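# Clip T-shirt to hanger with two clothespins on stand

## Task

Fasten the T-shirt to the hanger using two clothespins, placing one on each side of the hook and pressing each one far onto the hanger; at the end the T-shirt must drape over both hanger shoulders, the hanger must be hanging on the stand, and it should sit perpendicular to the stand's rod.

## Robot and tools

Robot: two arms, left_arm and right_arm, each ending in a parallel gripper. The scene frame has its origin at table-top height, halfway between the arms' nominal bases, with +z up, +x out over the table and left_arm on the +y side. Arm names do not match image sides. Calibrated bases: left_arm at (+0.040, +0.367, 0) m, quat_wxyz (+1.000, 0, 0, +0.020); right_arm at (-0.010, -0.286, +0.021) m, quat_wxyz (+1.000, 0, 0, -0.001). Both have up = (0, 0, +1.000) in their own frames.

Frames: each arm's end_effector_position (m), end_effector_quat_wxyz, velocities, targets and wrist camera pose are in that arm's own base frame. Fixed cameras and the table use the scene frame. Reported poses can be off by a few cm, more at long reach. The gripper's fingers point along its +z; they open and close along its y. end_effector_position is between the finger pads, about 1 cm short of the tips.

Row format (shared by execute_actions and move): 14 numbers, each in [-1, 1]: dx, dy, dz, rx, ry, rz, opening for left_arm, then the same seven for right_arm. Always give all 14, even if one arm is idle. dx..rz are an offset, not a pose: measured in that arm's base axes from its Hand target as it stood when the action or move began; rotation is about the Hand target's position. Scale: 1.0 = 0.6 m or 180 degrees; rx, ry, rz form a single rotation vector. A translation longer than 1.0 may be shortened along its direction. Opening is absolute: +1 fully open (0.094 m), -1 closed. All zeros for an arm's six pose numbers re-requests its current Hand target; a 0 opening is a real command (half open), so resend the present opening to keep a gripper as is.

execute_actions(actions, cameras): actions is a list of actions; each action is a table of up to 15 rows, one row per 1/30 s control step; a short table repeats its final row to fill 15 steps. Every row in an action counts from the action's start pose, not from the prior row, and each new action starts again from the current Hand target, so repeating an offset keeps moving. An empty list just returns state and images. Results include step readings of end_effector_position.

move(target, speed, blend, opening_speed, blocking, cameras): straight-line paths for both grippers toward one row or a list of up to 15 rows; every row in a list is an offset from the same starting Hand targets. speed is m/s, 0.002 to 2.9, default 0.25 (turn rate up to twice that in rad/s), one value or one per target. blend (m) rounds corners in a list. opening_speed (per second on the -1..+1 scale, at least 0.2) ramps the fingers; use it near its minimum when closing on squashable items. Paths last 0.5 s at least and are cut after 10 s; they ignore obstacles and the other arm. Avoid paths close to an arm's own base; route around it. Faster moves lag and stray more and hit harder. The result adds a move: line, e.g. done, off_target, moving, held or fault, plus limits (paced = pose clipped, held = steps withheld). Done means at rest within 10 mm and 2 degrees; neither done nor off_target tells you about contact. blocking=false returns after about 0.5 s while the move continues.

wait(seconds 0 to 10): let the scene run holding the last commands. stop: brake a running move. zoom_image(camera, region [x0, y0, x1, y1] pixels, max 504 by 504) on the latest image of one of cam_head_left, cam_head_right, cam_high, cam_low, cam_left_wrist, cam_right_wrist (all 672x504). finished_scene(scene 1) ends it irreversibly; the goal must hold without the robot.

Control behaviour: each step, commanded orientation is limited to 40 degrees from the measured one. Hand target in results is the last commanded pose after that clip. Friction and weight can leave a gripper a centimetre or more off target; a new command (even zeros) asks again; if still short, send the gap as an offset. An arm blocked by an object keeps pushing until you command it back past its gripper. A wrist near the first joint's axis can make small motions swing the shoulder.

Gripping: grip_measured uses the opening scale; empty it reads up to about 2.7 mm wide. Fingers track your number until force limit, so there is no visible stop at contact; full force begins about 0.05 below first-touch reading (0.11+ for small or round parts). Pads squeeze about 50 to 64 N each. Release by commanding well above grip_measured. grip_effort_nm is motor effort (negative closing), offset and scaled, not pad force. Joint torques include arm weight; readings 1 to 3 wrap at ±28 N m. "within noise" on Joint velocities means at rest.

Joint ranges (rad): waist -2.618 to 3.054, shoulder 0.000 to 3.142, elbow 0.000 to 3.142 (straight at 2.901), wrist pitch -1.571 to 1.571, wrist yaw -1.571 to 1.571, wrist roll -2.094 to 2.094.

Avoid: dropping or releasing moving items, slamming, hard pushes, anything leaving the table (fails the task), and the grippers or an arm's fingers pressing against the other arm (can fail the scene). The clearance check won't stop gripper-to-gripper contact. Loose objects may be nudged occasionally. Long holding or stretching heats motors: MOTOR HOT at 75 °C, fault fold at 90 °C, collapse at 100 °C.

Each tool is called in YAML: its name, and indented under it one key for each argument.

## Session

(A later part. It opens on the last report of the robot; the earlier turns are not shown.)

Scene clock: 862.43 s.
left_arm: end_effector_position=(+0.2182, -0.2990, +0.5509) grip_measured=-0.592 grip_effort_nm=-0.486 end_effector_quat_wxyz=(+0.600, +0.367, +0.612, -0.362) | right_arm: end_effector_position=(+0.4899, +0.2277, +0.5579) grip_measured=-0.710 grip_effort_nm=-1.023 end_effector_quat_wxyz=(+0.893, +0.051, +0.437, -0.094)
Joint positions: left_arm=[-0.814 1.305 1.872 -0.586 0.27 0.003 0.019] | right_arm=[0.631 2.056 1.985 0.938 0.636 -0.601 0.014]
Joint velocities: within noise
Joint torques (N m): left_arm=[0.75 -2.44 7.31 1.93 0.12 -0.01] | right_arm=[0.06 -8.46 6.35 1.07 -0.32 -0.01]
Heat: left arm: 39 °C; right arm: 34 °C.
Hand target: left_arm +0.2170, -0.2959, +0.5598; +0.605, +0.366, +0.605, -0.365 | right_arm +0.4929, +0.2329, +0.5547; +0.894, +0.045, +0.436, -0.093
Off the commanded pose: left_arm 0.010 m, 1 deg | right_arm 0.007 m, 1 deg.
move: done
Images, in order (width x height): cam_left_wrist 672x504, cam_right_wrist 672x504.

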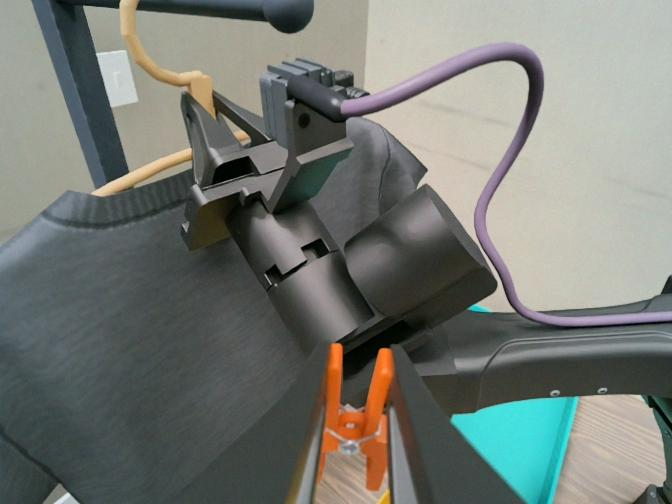

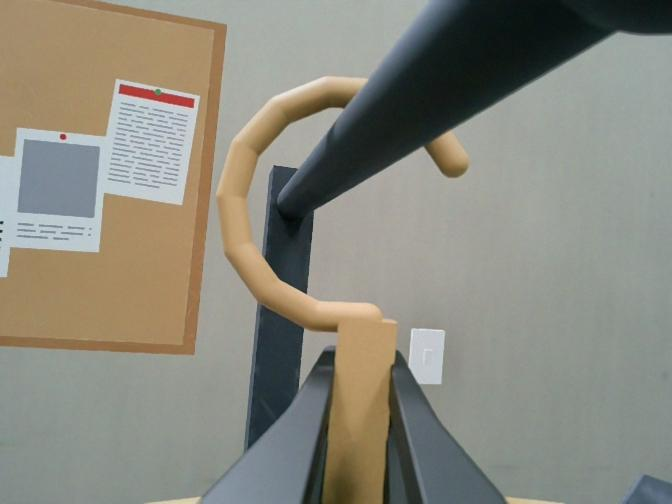

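move:
  target: [0,0,0,0,0,0,-0.6,0,0,0,0,0,0.1111,-0.74]
  speed: 0.08
  cameras: ["cam_right_wrist", "cam_left_wrist", "cam_high"]

Scene clock: 885.63 s.
left_arm: end_effector_position=(+0.2182, -0.2990, +0.5507) grip_measured=-0.592 grip_effort_nm=-0.486 end_effector_quat_wxyz=(+0.599, +0.368, +0.612, -0.362) | right_arm: end_effector_position=(+0.4927, +0.2331, +0.5575) grip_measured=-0.712 grip_effort_nm=-1.067 end_effector_quat_wxyz=(+0.905, -0.018, +0.421, +0.066)
Joint positions: left_arm=[-0.814 1.305 1.872 -0.587 0.27 0.003 0.019] | right_arm=[0.544 1.944 1.824 0.869 0.324 -0.256 0.014]
Joint velocities: within noise
Joint torques (N m): left_arm=[0.7 -2.24 7.08 2 0.11 -0.03] | right_arm=[-0.32 -11.04 4.38 0.76 -0.21 0.05]
Heat: left arm: 39 °C; right arm: 35 °C.
Hand target: left_arm +0.2170, -0.2959, +0.5598; +0.605, +0.366, +0.605, -0.365 | right_arm +0.4930, +0.2328, +0.5547; +0.897, -0.031, +0.437, +0.063
Off the commanded pose: left_arm 0.010 m, 1 deg | right_arm 0.003 m, 3 deg.
move: off_target (right_arm)
Images, in order (width x height): cam_high 672x504, cam_left_wrist 672x504, cam_right_wrist 672x504.

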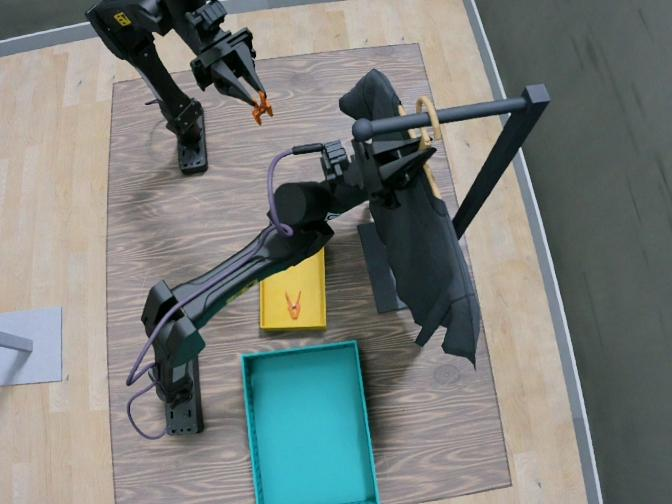

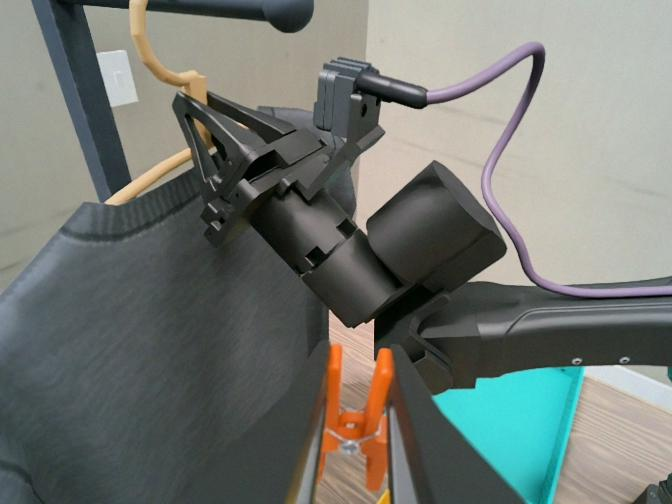

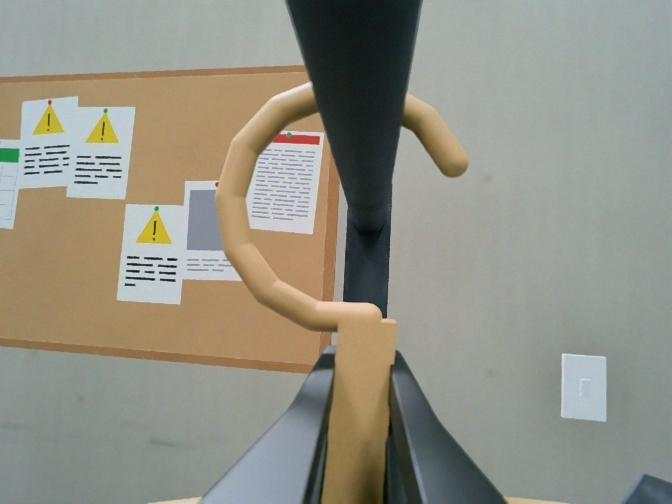

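move:
  target: [0,0,0,0,0,0,-0.6,0,0,0.004,0,0,0.1167,-0.74]
  speed: 0.08
  cameras: ["cam_right_wrist", "cam_left_wrist", "cam_high", "cam_head_left"]

Scene clock: 898.00 s.
left_arm: end_effector_position=(+0.2182, -0.2990, +0.5507) grip_measured=-0.592 grip_effort_nm=-0.481 end_effector_quat_wxyz=(+0.599, +0.368, +0.612, -0.362) | right_arm: end_effector_position=(+0.4941, +0.2352, +0.5575) grip_measured=-0.712 grip_effort_nm=-1.067 end_effector_quat_wxyz=(+0.878, -0.105, +0.408, +0.226)
Joint positions: left_arm=[-0.814 1.305 1.872 -0.587 0.27 0.003 0.019] | right_arm=[0.422 1.906 1.782 0.826 -0.062 0.052 0.014]
Joint velocities: within noise
Joint torques (N m): left_arm=[0.73 -2.21 7.24 1.91 0.12 0.02] | right_arm=[-0.54 -10.89 5.09 0.83 -0.06 0.07]
Heat: left arm: 39 °C; right arm: 38 °C.
Hand target: left_arm +0.2170, -0.2959, +0.5598; +0.605, +0.366, +0.605, -0.365 | right_arm +0.4931, +0.2328, +0.5570; +0.870, -0.110, +0.424, +0.226
Off the commanded pose: left_arm 0.010 m, 1 deg | right_arm 0.003 m, 2 deg.
move: done
Images, in order (width x height): cam_head_left 672x504, cam_high 672x504, cam_left_wrist 672x504, cam_right_wrist 672x504.

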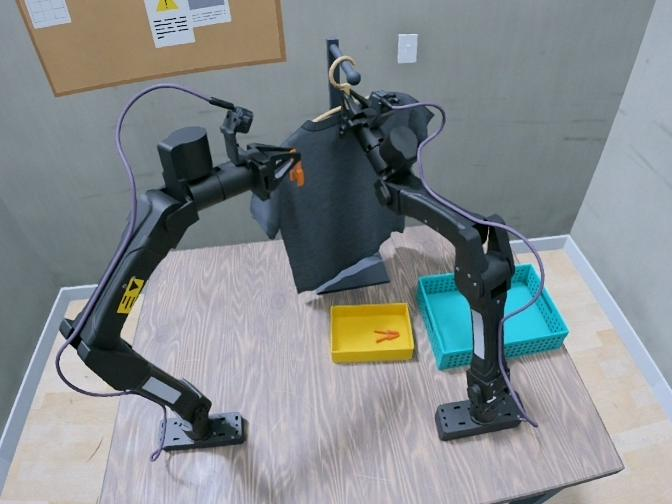

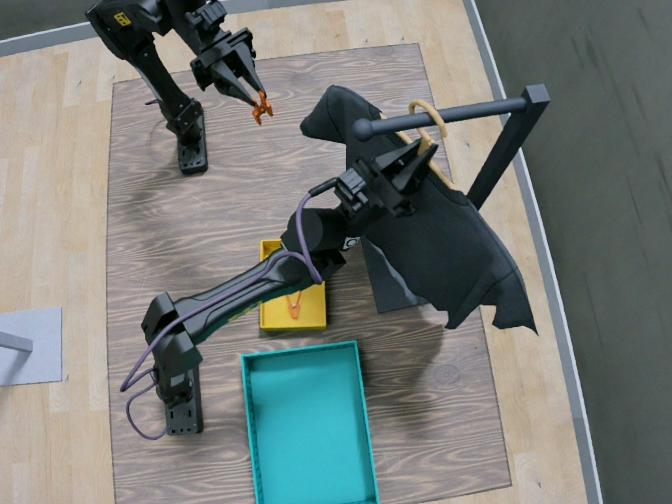

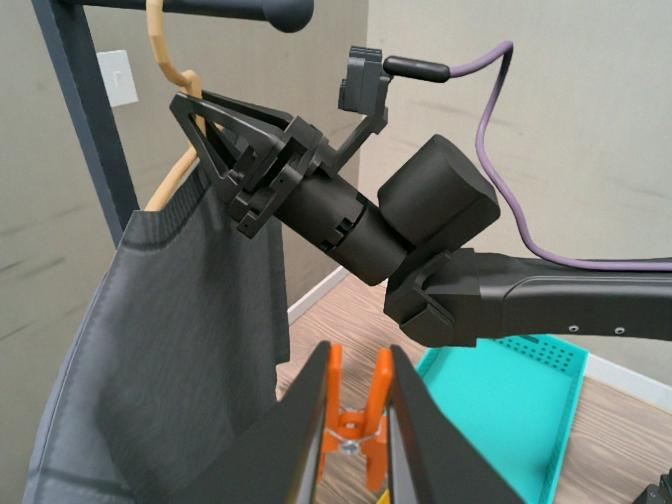

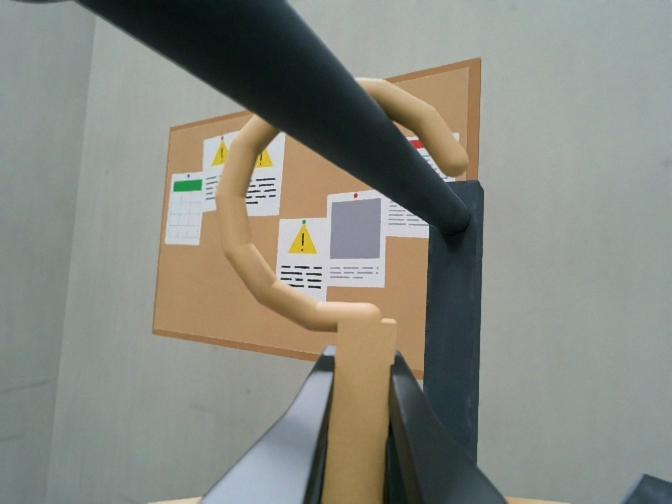

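zoom_image:
  camera: "cam_left_wrist"
  region: [0, 60, 340, 360]

zoom_image:
  camera: "cam_high"
  region: [280, 60, 560, 340]

zoom_image:
  camera: "cam_head_left"
  region: [220, 40, 460, 300]

Scaled by 1.482 from the camera's 672x504 image, which has a finer 960x720 frame.

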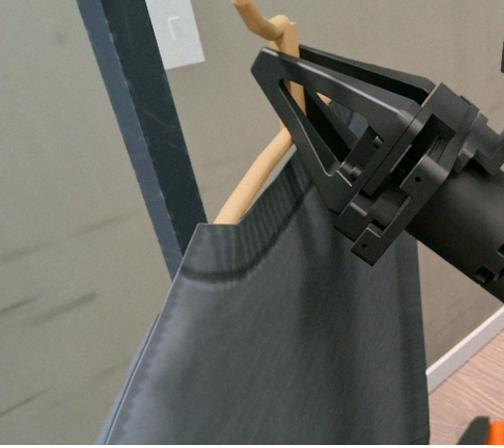

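Scaled by 1.800 from the camera's 672x504 image, which has a finer 960x720 frame.

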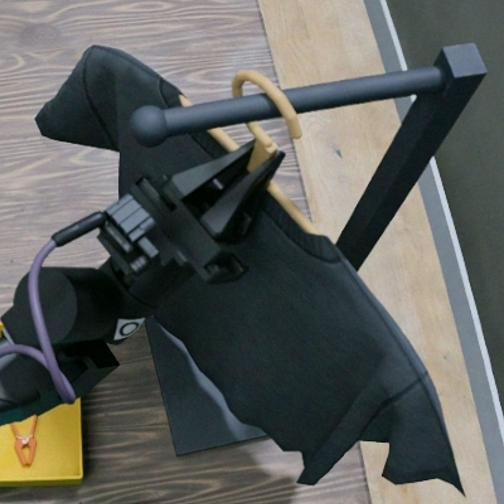

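Scaled by 1.938 from the camera's 672x504 image, which has a finer 960x720 frame.

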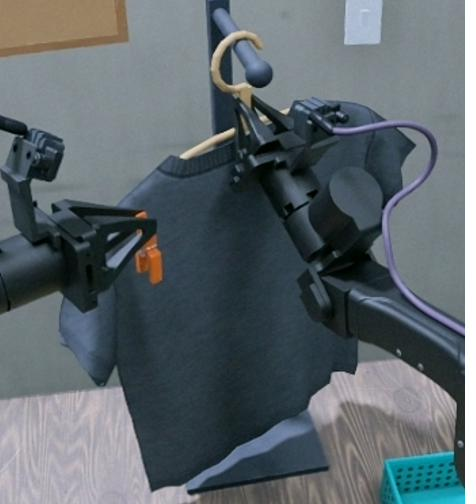

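move:
  target:
    - [0,0,0.09,0,0,0,-0.6,0,0,0,0,0,0,-0.74]
    - [0.1967,-0.0485,0.09,-0.0443,-0.0232,0,-0.6,0,0,0,0,0,0,-0.74]
  speed: 0.12
  blend: [0.02,0]
  cameras: ["cam_left_wrist", "cam_high", "cam_head_left"]

Scene clock: 910.97 s.
left_arm: end_effector_position=(+0.3393, -0.3286, +0.5978) grip_measured=-0.592 grip_effort_nm=-0.476 end_effector_quat_wxyz=(+0.636, +0.336, +0.576, -0.389) | right_arm: end_effector_position=(+0.4940, +0.2353, +0.5575) grip_measured=-0.712 grip_effort_nm=-1.062 end_effector_quat_wxyz=(+0.878, -0.105, +0.408, +0.226)
Joint positions: left_arm=[-0.597 1.783 2.413 -0.505 0.477 -0.077 0.019] | right_arm=[0.422 1.906 1.782 0.826 -0.063 0.052 0.014]
Joint velocities: within noise
Joint torques (N m): left_arm=[0.51 -6.17 7.01 2.21 0.11 -0.04] | right_arm=[-0.47 -10.91 5.05 0.87 -0.07 0.07]
Heat: left arm: 39 °C; right arm: 41 °C.
Hand target: left_arm +0.3350, -0.3249, +0.6139; +0.651, +0.336, +0.556, -0.393 | right_arm +0.4931, +0.2328, +0.5570; +0.870, -0.110, +0.424, +0.226
Off the commanded pose: left_arm 0.017 m, 3 deg | right_arm 0.003 m, 2 deg.
move: off_target (left_arm)
Images, in order (width x height): cam_head_left 672x504, cam_high 672x504, cam_left_wrist 672x504.

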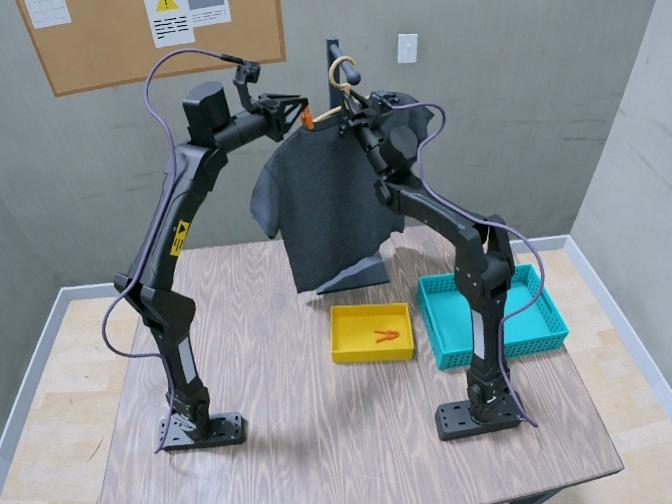

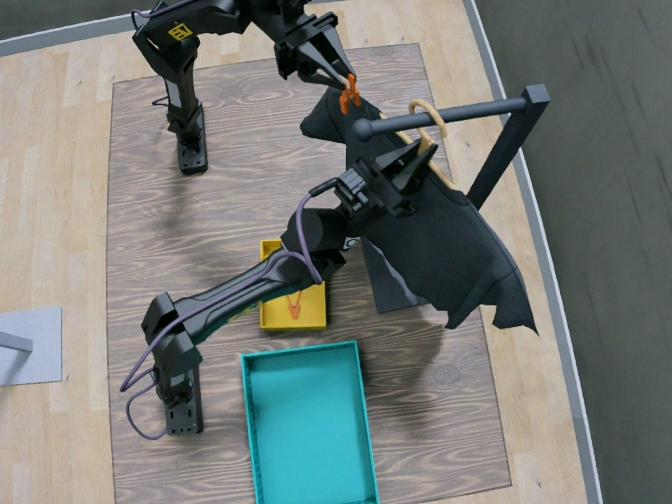

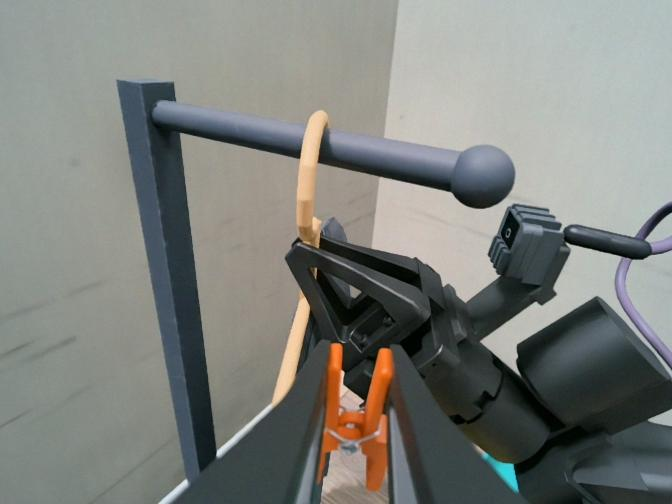

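move:
  target: [-0.0417,0,0,0,0,0,-0.6,-0.0583,-0.004,0,0,0,0,-0.74]
  speed: 0.06
  cameras: ["cam_left_wrist", "cam_high", "cam_right_wrist"]

Scene clock: 923.27 s.
left_arm: end_effector_position=(+0.3209, -0.3313, +0.5974) grip_measured=-0.592 grip_effort_nm=-0.496 end_effector_quat_wxyz=(+0.632, +0.339, +0.574, -0.394) | right_arm: end_effector_position=(+0.4665, +0.2278, +0.5564) grip_measured=-0.712 grip_effort_nm=-1.067 end_effector_quat_wxyz=(+0.873, -0.102, +0.420, +0.226)
Joint positions: left_arm=[-0.634 1.72 2.33 -0.487 0.454 -0.078 0.019] | right_arm=[0.438 1.777 1.631 0.823 -0.042 0.048 0.014]
Joint velocities: within noise
Joint torques (N m): left_arm=[-0.47 -7.51 4.6 2.12 -0.13 0.04] | right_arm=[0.8 -9.91 4.56 1.22 -0.03 -0.11]
Heat: left arm: 39 °C; right arm: 42 °C.
Hand target: left_arm +0.3101, -0.3249, +0.6139; +0.651, +0.336, +0.556, -0.393 | right_arm +0.4580, +0.2304, +0.5571; +0.870, -0.110, +0.424, +0.226
Off the commanded pose: left_arm 0.021 m, 3 deg | right_arm 0.009 m, 1 deg.
move: off_target (left_arm)
Images, in order (width x height): cam_high 672x504, cam_left_wrist 672x504, cam_right_wrist 672x504.

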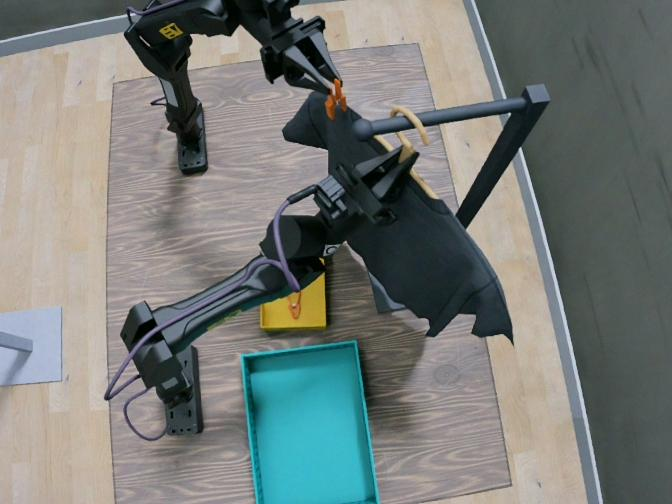

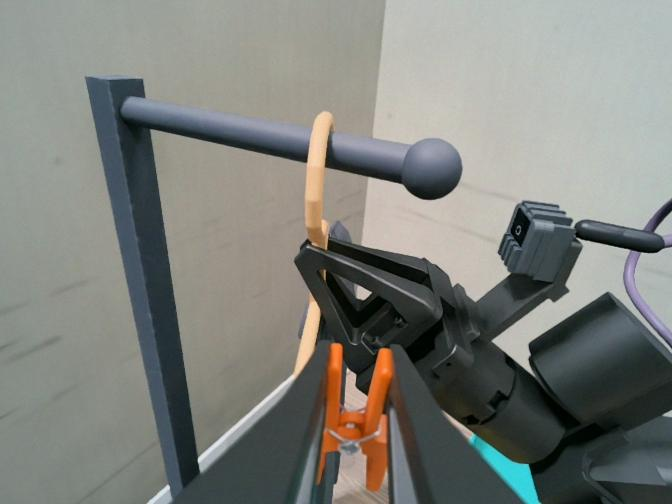

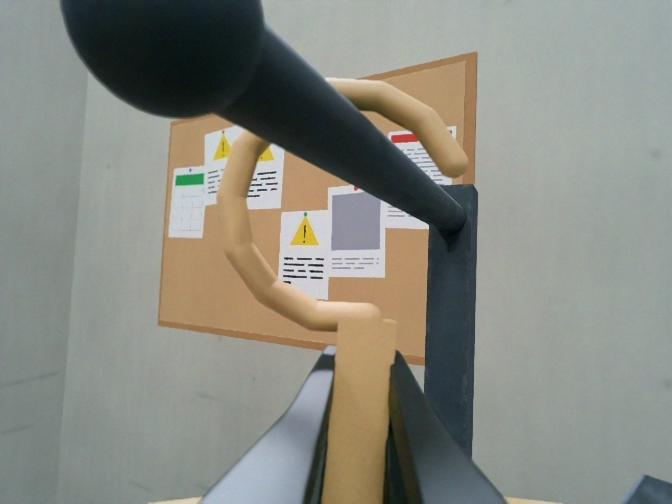

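zoom_image:
  camera: "cam_left_wrist"
  region: [220, 200, 480, 504]

zoom_image:
  camera: "cam_high"
  region: [260, 60, 500, 240]

zoom_image:
  camera: "cam_head_left"
  region: [230, 60, 430, 210]

Scaled by 1.658 from the camera's 672x504 image, which has a finer 960x720 frame.

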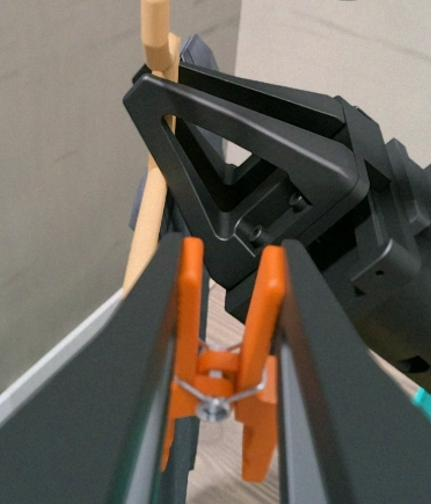

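Scaled by 2.100 from the camera's 672x504 image, which has a finer 960x720 frame.

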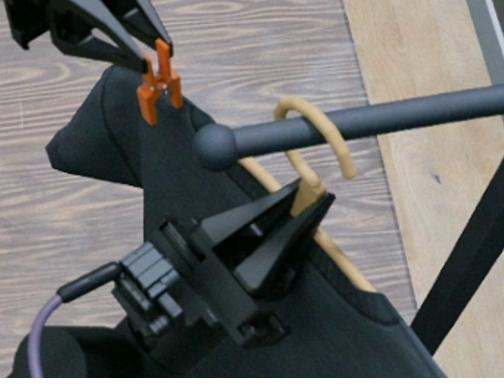

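This scene's latest camera images include none from cam_head_left. They are from: cam_high, cam_left_wrist, cam_right_wrist. cam_head_left's image comes with the result of a call that names it in "cameras".

move:
  target: [0.0465,-0.0243,0.0035,-0.0295,-0.0155,0,-0.6,-0.0167,-0.0012,0,0,0,0,-0.74]
  speed: 0.06
  cameras: ["cam_left_wrist", "cam_high", "cam_head_left"]

Scene clock: 943.47 s.
left_arm: end_effector_position=(+0.3331, -0.3401, +0.6136) grip_measured=-0.592 grip_effort_nm=-0.496 end_effector_quat_wxyz=(+0.671, +0.322, +0.525, -0.411) | right_arm: end_effector_position=(+0.4575, +0.2270, +0.5559) grip_measured=-0.712 grip_effort_nm=-1.062 end_effector_quat_wxyz=(+0.872, -0.101, +0.422, +0.225)
Joint positions: left_arm=[-0.634 1.738 2.254 -0.246 0.452 -0.12 0.019] | right_arm=[0.447 1.741 1.59 0.824 -0.032 0.042 0.014]
Joint velocities: within noise
Joint torques (N m): left_arm=[0.42 -5.63 5.01 2.07 -0.24 -0.03] | right_arm=[0.76 -9.69 4.27 1.27 -0.08 -0.09]
Heat: left arm: 40 °C; right arm: 41 °C.
Hand target: left_arm +0.3379, -0.3394, +0.6162; +0.679, +0.315, +0.521, -0.410 | right_arm +0.4480, +0.2298, +0.5569; +0.870, -0.110, +0.424, +0.226
Off the commanded pose: left_arm 0.005 m, 1 deg | right_arm 0.010 m, 1 deg.
move: done
Images, in order (width x height): cam_head_left 672x504, cam_high 672x504, cam_left_wrist 672x504.

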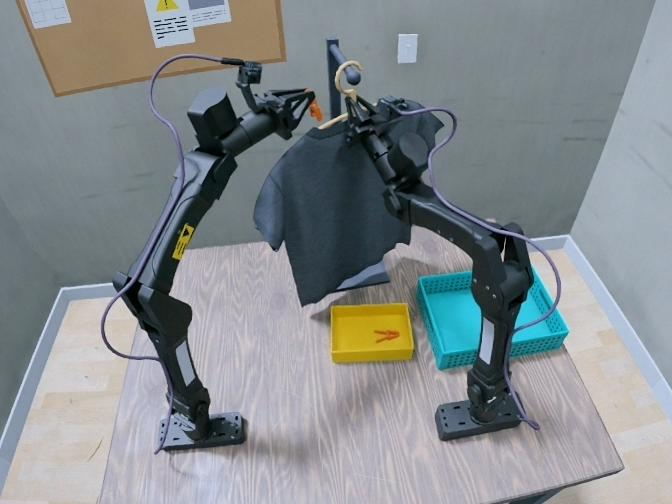

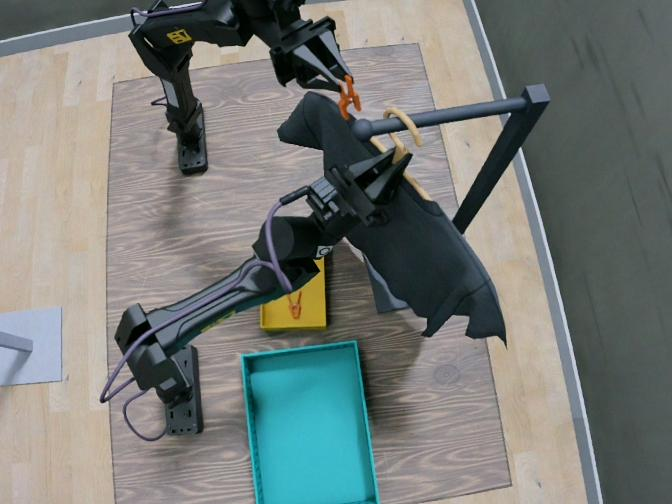

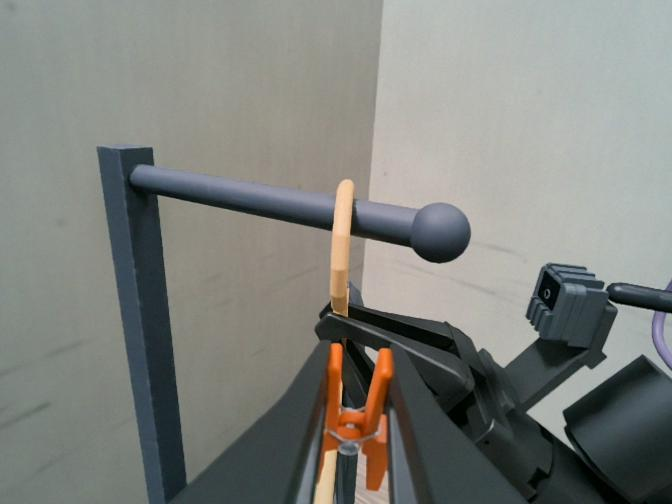

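zoom_image:
  camera: "cam_left_wrist"
  region: [240, 290, 460, 504]

zoom_image:
  camera: "cam_high"
  region: [270, 50, 470, 220]

zoom_image:
  camera: "cam_head_left"
  region: [240, 50, 440, 200]

Scaled by 2.291 from the camera's 672x504 image, which has a finer 960x720 frame.

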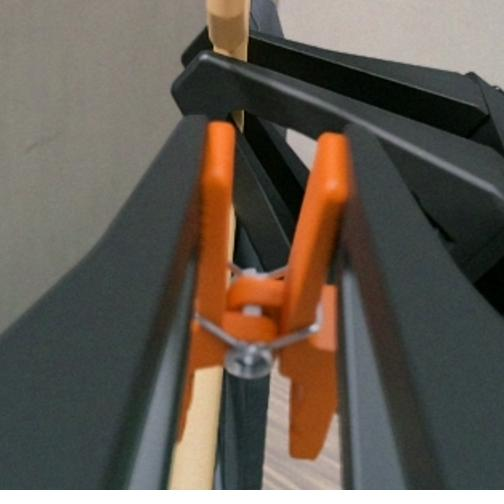

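Scaled by 2.520 from the camera's 672x504 image, which has a finer 960x720 frame.

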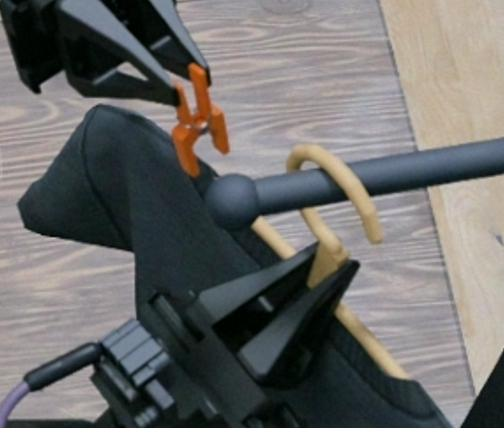

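Scaled by 2.520 from the camera's 672x504 image, which has a finer 960x720 frame.

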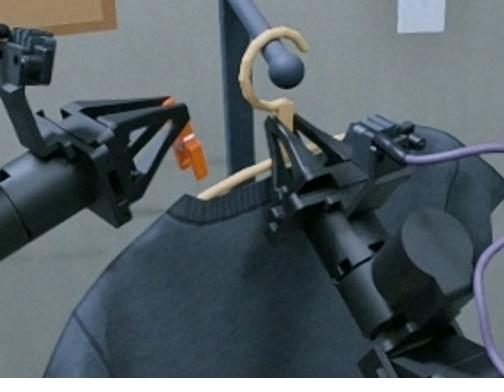

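move:
  target: [-0.0007,0.0365,-0.042,0.0148,0.0077,0,-0.6,0,0,0,0,0,0,-0.74]
  speed: 0.06
  cameras: ["cam_left_wrist", "cam_high", "cam_head_left", "cam_head_right"]

Scene clock: 962.77 s.
left_arm: end_effector_position=(+0.3459, -0.3302, +0.5728) grip_measured=-0.592 grip_effort_nm=-0.476 end_effector_quat_wxyz=(+0.645, +0.328, +0.559, -0.406) | right_arm: end_effector_position=(+0.4574, +0.2269, +0.5560) grip_measured=-0.712 grip_effort_nm=-1.067 end_effector_quat_wxyz=(+0.873, -0.101, +0.422, +0.223)
Joint positions: left_arm=[-0.584 1.665 2.061 -0.212 0.502 -0.121 0.019] | right_arm=[0.449 1.741 1.59 0.824 -0.027 0.037 0.014]
Joint velocities: within noise
Joint torques (N m): left_arm=[1.05 -8.36 5.14 2.11 0.02 0.04] | right_arm=[0.58 -9.77 4.41 1.27 -0.07 -0.06]
Heat: left arm: 41 °C; right arm: 40 °C.
Hand target: left_arm +0.3375, -0.3176, +0.5909; +0.665, +0.326, +0.539, -0.401 | right_arm +0.4480, +0.2298, +0.5570; +0.870, -0.110, +0.424, +0.226
Off the commanded pose: left_arm 0.024 m, 3 deg | right_arm 0.010 m, 1 deg.
move: off_target (left_arm)
Images, in order (width x height): cam_head_left 672x504, cam_head_right 672x504, cam_high 672x504, cam_left_wrist 672x504.

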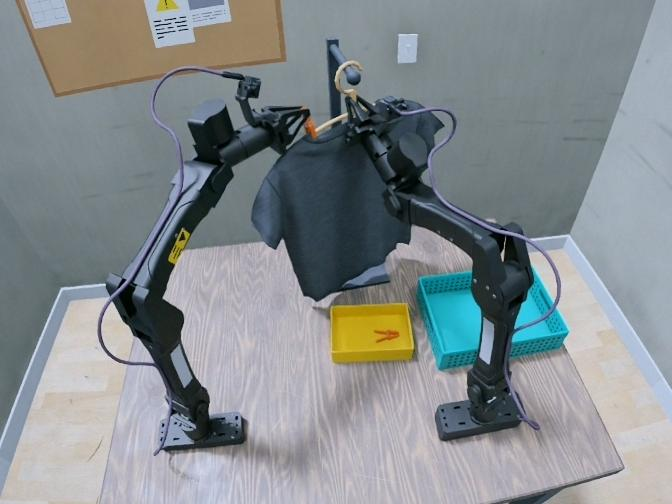

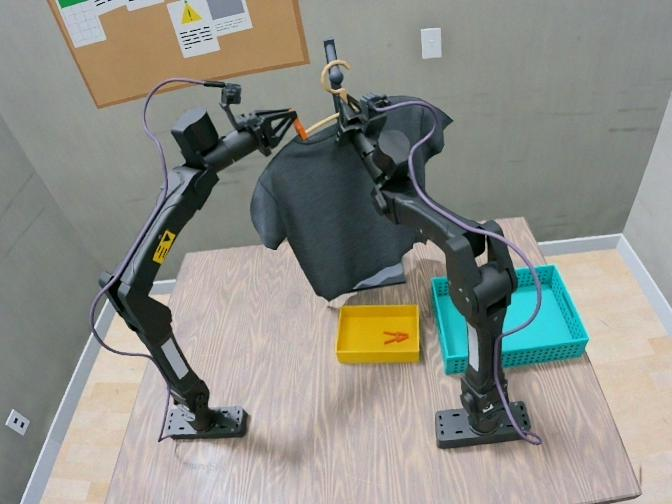

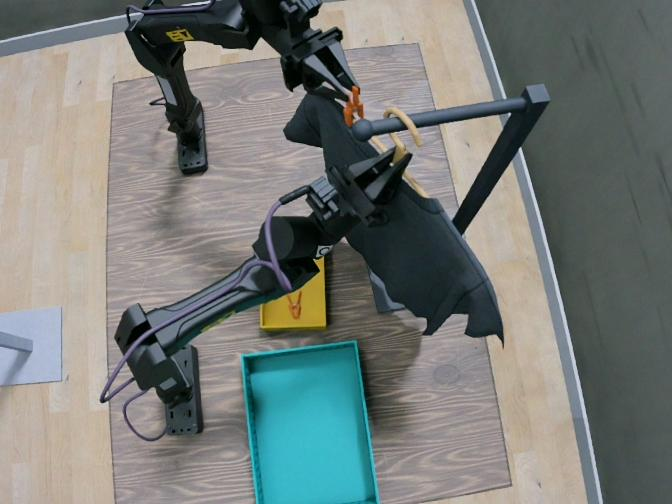

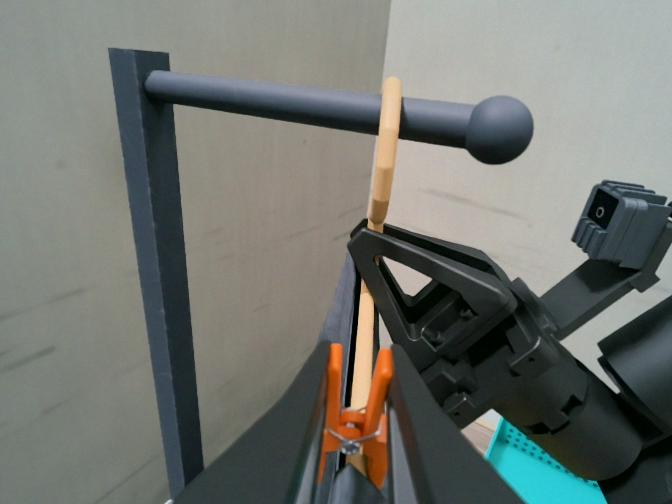

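zoom_image:
  camera: "cam_left_wrist"
  region: [260, 310, 450, 504]

zoom_image:
  camera: "cam_head_left"
  region: [250, 70, 390, 180]

zoom_image:
  camera: "cam_high"
  region: [290, 60, 450, 200]

zoom_image:
  camera: "cam_head_right"
  region: [230, 70, 380, 190]

Scaled by 2.598 from the camera's 672x504 image, which has a finer 960x720 frame.

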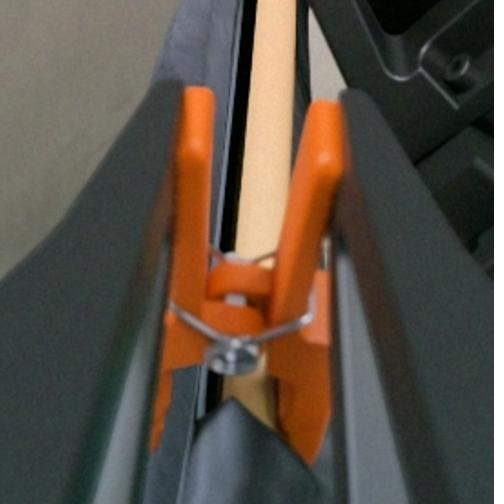

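Scaled by 3.600 from the camera's 672x504 image, which has a finer 960x720 frame.

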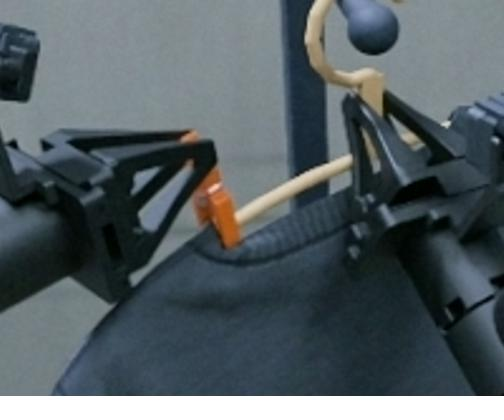

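Scaled by 3.150 from the camera's 672x504 image, which has a finer 960x720 frame.

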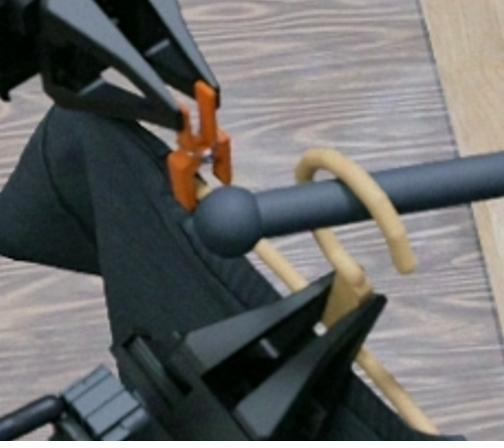

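Scaled by 3.360 from the camera's 672x504 image, which has a finer 960x720 frame.

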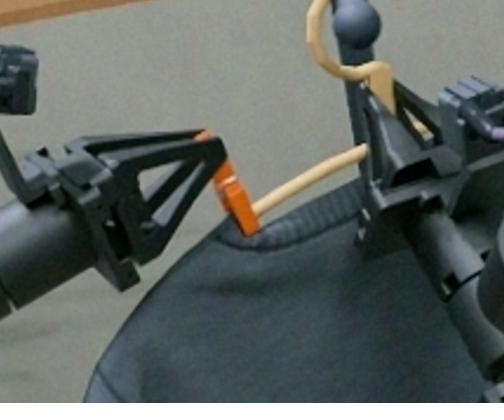

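move:
  target: [0.011,-0.0212,0.013,0,0,0,-0.6,0,0,0,0,0,0,-0.74]
  speed: 0.04
  cameras: ["cam_left_wrist"]

Scene clock: 983.53 s.
left_arm: end_effector_position=(+0.3468, -0.3296, +0.5913) grip_measured=-0.592 grip_effort_nm=-0.476 end_effector_quat_wxyz=(+0.659, +0.327, +0.544, -0.404) | right_arm: end_effector_position=(+0.4574, +0.2269, +0.5560) grip_measured=-0.712 grip_effort_nm=-1.067 end_effector_quat_wxyz=(+0.873, -0.101, +0.422, +0.223)
Joint positions: left_arm=[-0.584 1.704 2.156 -0.228 0.496 -0.116 0.019] | right_arm=[0.449 1.741 1.59 0.824 -0.027 0.037 0.014]
Joint velocities: within noise
Joint torques (N m): left_arm=[-0.8 -5.33 7.6 1.72 -0.18 0.07] | right_arm=[0.66 -9.65 4.4 1.24 -0.11 -0.06]
Heat: left arm: 40 °C; right arm: 39 °C.
Hand target: left_arm +0.3441, -0.3304, +0.5986; +0.665, +0.326, +0.539, -0.401 | right_arm +0.4480, +0.2298, +0.5570; +0.870, -0.110, +0.424, +0.226
Off the commanded pose: left_arm 0.008 m, 1 deg | right_arm 0.010 m, 1 deg.
move: done
Images, in order (width x height): cam_left_wrist 672x504.

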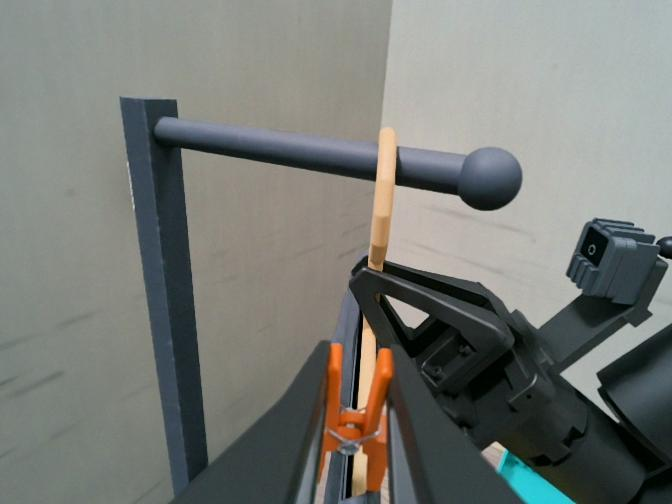

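move:
  target: [-0.0132,0.0195,0.003,0,0,0,-0.6,0,0,0,0,0,0,-0.74]
  speed: 0.04
  cameras: ["cam_left_wrist", "cam_head_left"]

Scene clock: 987.50 s.
left_arm: end_effector_position=(+0.3476, -0.3301, +0.5880) grip_measured=-0.592 grip_effort_nm=-0.481 end_effector_quat_wxyz=(+0.656, +0.327, +0.548, -0.403) | right_arm: end_effector_position=(+0.4574, +0.2269, +0.5560) grip_measured=-0.712 grip_effort_nm=-1.067 end_effector_quat_wxyz=(+0.873, -0.101, +0.422, +0.223)
Joint positions: left_arm=[-0.584 1.702 2.147 -0.232 0.496 -0.116 0.019] | right_arm=[0.449 1.741 1.59 0.824 -0.027 0.037 0.014]
Joint velocities: within noise
Joint torques (N m): left_arm=[0.65 -8.68 4.77 1.76 -0.09 0.08] | right_arm=[0.7 -9.7 4.55 1.27 -0.14 -0.07]
Heat: left arm: 39 °C; right arm: 39 °C.
Hand target: left_arm +0.3361, -0.3186, +0.6005; +0.665, +0.326, +0.539, -0.402 | right_arm +0.4480, +0.2298, +0.5570; +0.870, -0.110, +0.424, +0.226
Off the commanded pose: left_arm 0.020 m, 1 deg | right_arm 0.010 m, 1 deg.
move: off_target (left_arm)
Images, in order (width x height): cam_head_left 672x504, cam_left_wrist 672x504.

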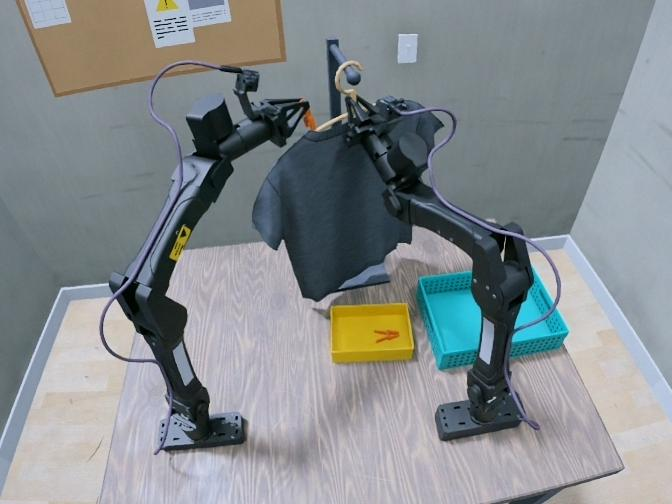

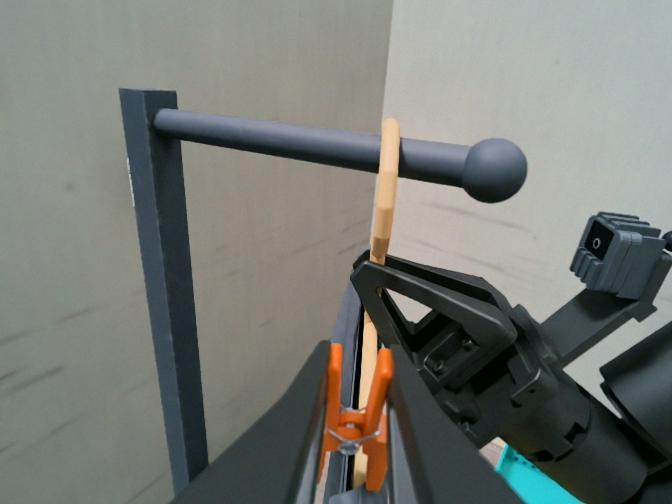

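move:
  target: [-0.0118,0.0193,0.0083,0,0,0,-0.6,0,0,0,0,0,0,-0.74]
  speed: 0.04
  cameras: ["cam_left_wrist", "cam_high"]

Scene clock: 1005.90 s.
left_arm: end_effector_position=(+0.3397, -0.3163, +0.5960) grip_measured=-0.592 grip_effort_nm=-0.471 end_effector_quat_wxyz=(+0.660, +0.326, +0.546, -0.400) | right_arm: end_effector_position=(+0.4574, +0.2269, +0.5560) grip_measured=-0.712 grip_effort_nm=-1.072 end_effector_quat_wxyz=(+0.873, -0.101, +0.422, +0.223)
Joint positions: left_arm=[-0.564 1.664 2.137 -0.251 0.508 -0.116 0.019] | right_arm=[0.449 1.741 1.59 0.824 -0.027 0.037 0.014]
Joint velocities: within noise
Joint torques (N m): left_arm=[0.61 -7.92 4.77 1.76 0 -0.02] | right_arm=[0.62 -9.68 4.38 1.24 -0.1 -0.04]
Heat: left arm: 39 °C; right arm: 39 °C.
Hand target: left_arm +0.3290, -0.3070, +0.6055; +0.665, +0.326, +0.539, -0.402 | right_arm +0.4480, +0.2298, +0.5570; +0.870, -0.110, +0.424, +0.226
Off the commanded pose: left_arm 0.017 m, 1 deg | right_arm 0.010 m, 1 deg.
move: off_target (left_arm)
Images, in order (width x height): cam_high 672x504, cam_left_wrist 672x504.

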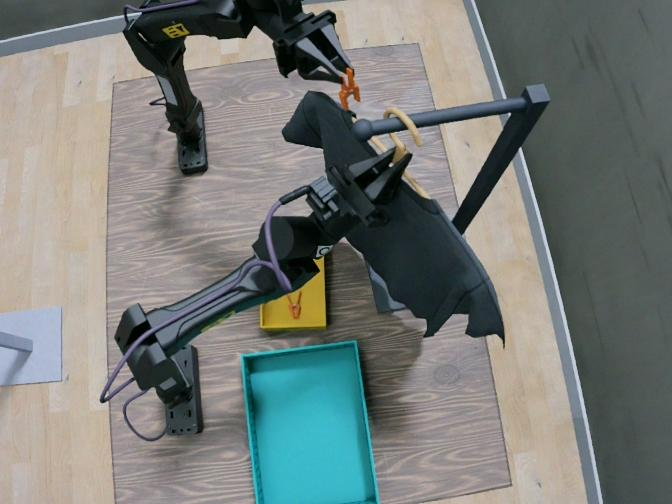

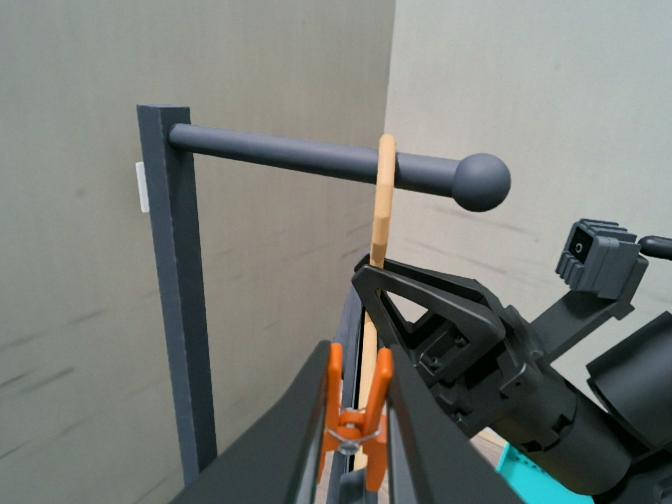

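zoom_image:
  camera: "cam_left_wrist"
  region: [260, 310, 450, 504]

zoom_image:
  camera: "cam_high"
  region: [290, 60, 450, 200]

Scaled by 2.598 from the camera's 672x504 image, which has a finer 960x720 frame.

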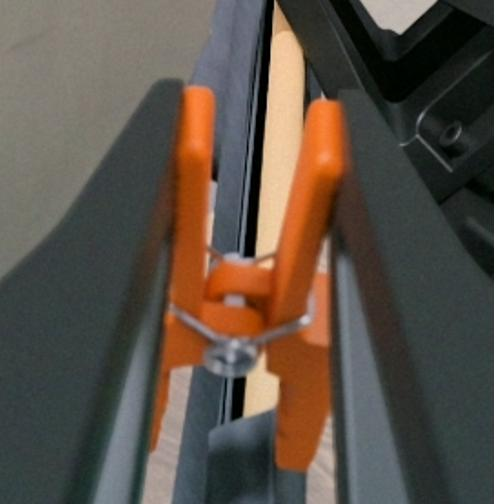

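Scaled by 3.150 from the camera's 672x504 image, which has a finer 960x720 frame.

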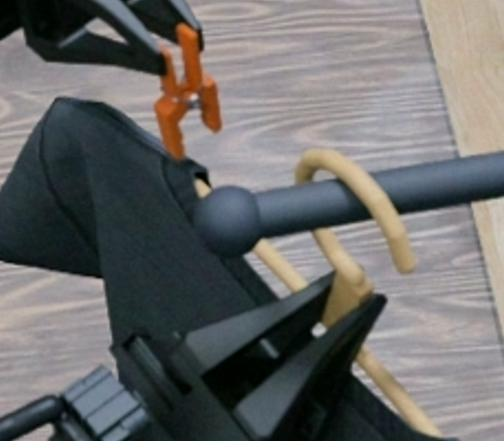

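move:
  target:
    - [0,0,0,0,0,0,-0.75,0,0,0,0,0,0,-0.74]
    - [-0.004,-0.002,-0.0267,0,0,0,-0.75,0,0,0,0,0,0,-0.74]
  speed: 0.03
  opening_speed: 0.3
  cameras: ["cam_left_wrist", "cam_high"]

Scene clock: 1024.53 s.
left_arm: end_effector_position=(+0.3392, -0.3166, +0.5708) grip_measured=-0.706 grip_effort_nm=-1.096 end_effector_quat_wxyz=(+0.647, +0.327, +0.561, -0.401) | right_arm: end_effector_position=(+0.4575, +0.2267, +0.5560) grip_measured=-0.712 grip_effort_nm=-1.067 end_effector_quat_wxyz=(+0.873, -0.100, +0.422, +0.222)
Joint positions: left_arm=[-0.564 1.606 1.99 -0.203 0.511 -0.116 0.014] | right_arm=[0.449 1.741 1.59 0.824 -0.026 0.036 0.014]
Joint velocities: within noise
Joint torques (N m): left_arm=[0.03 -7.95 5.24 2.14 -0.04 -0.03] | right_arm=[0.79 -9.74 4.49 1.25 -0.11 -0.04]
Heat: left arm: 39 °C; right arm: 40 °C.
Hand target: left_arm +0.3266, -0.3082, +0.5894; +0.665, +0.326, +0.539, -0.402 | right_arm +0.4480, +0.2299, +0.5569; +0.870, -0.110, +0.424, +0.226
Off the commanded pose: left_arm 0.024 m, 3 deg | right_arm 0.010 m, 1 deg.
move: off_target (left_arm)
Images, in order (width x height): cam_high 672x504, cam_left_wrist 672x504.

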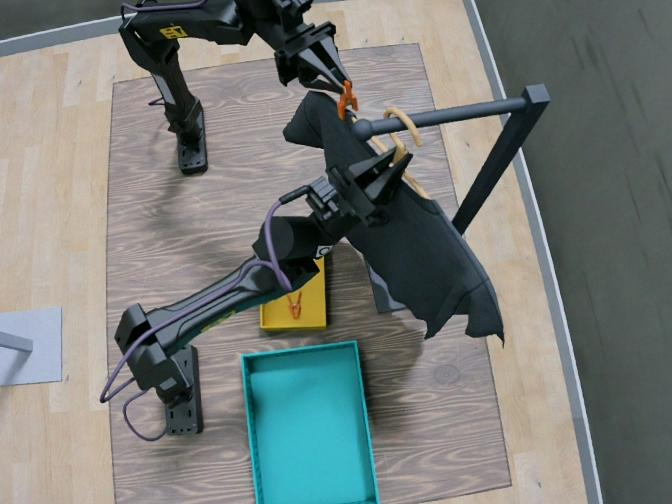

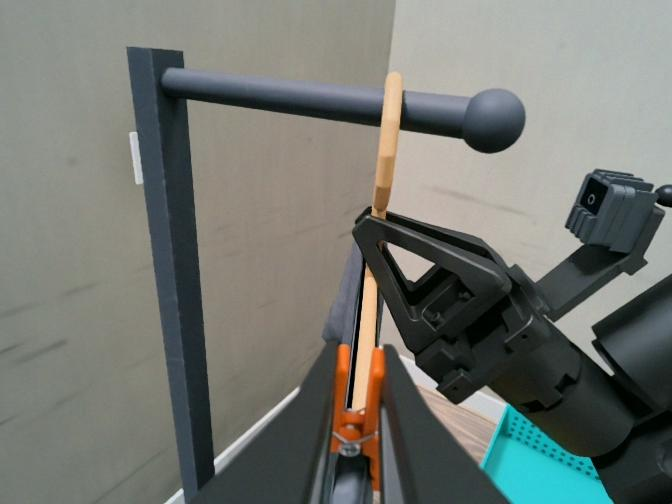

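zoom_image:
  camera: "cam_left_wrist"
  region: [260, 310, 450, 504]

zoom_image:
  camera: "cam_high"
  region: [290, 60, 450, 200]

Scaled by 2.598 from the camera's 672x504 image, which has a finer 960x720 frame.

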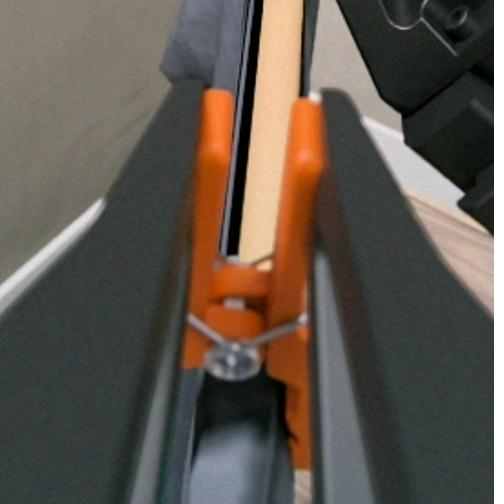

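Scaled by 3.150 from the camera's 672x504 image, which has a finer 960x720 frame.

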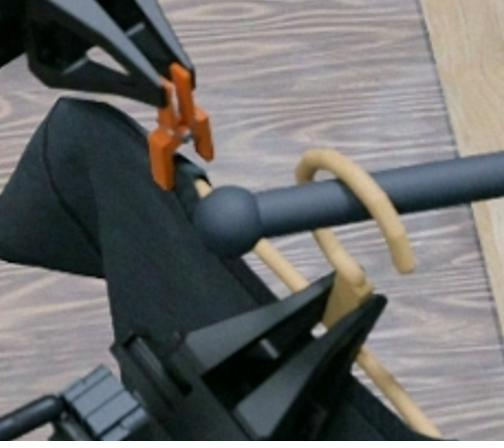

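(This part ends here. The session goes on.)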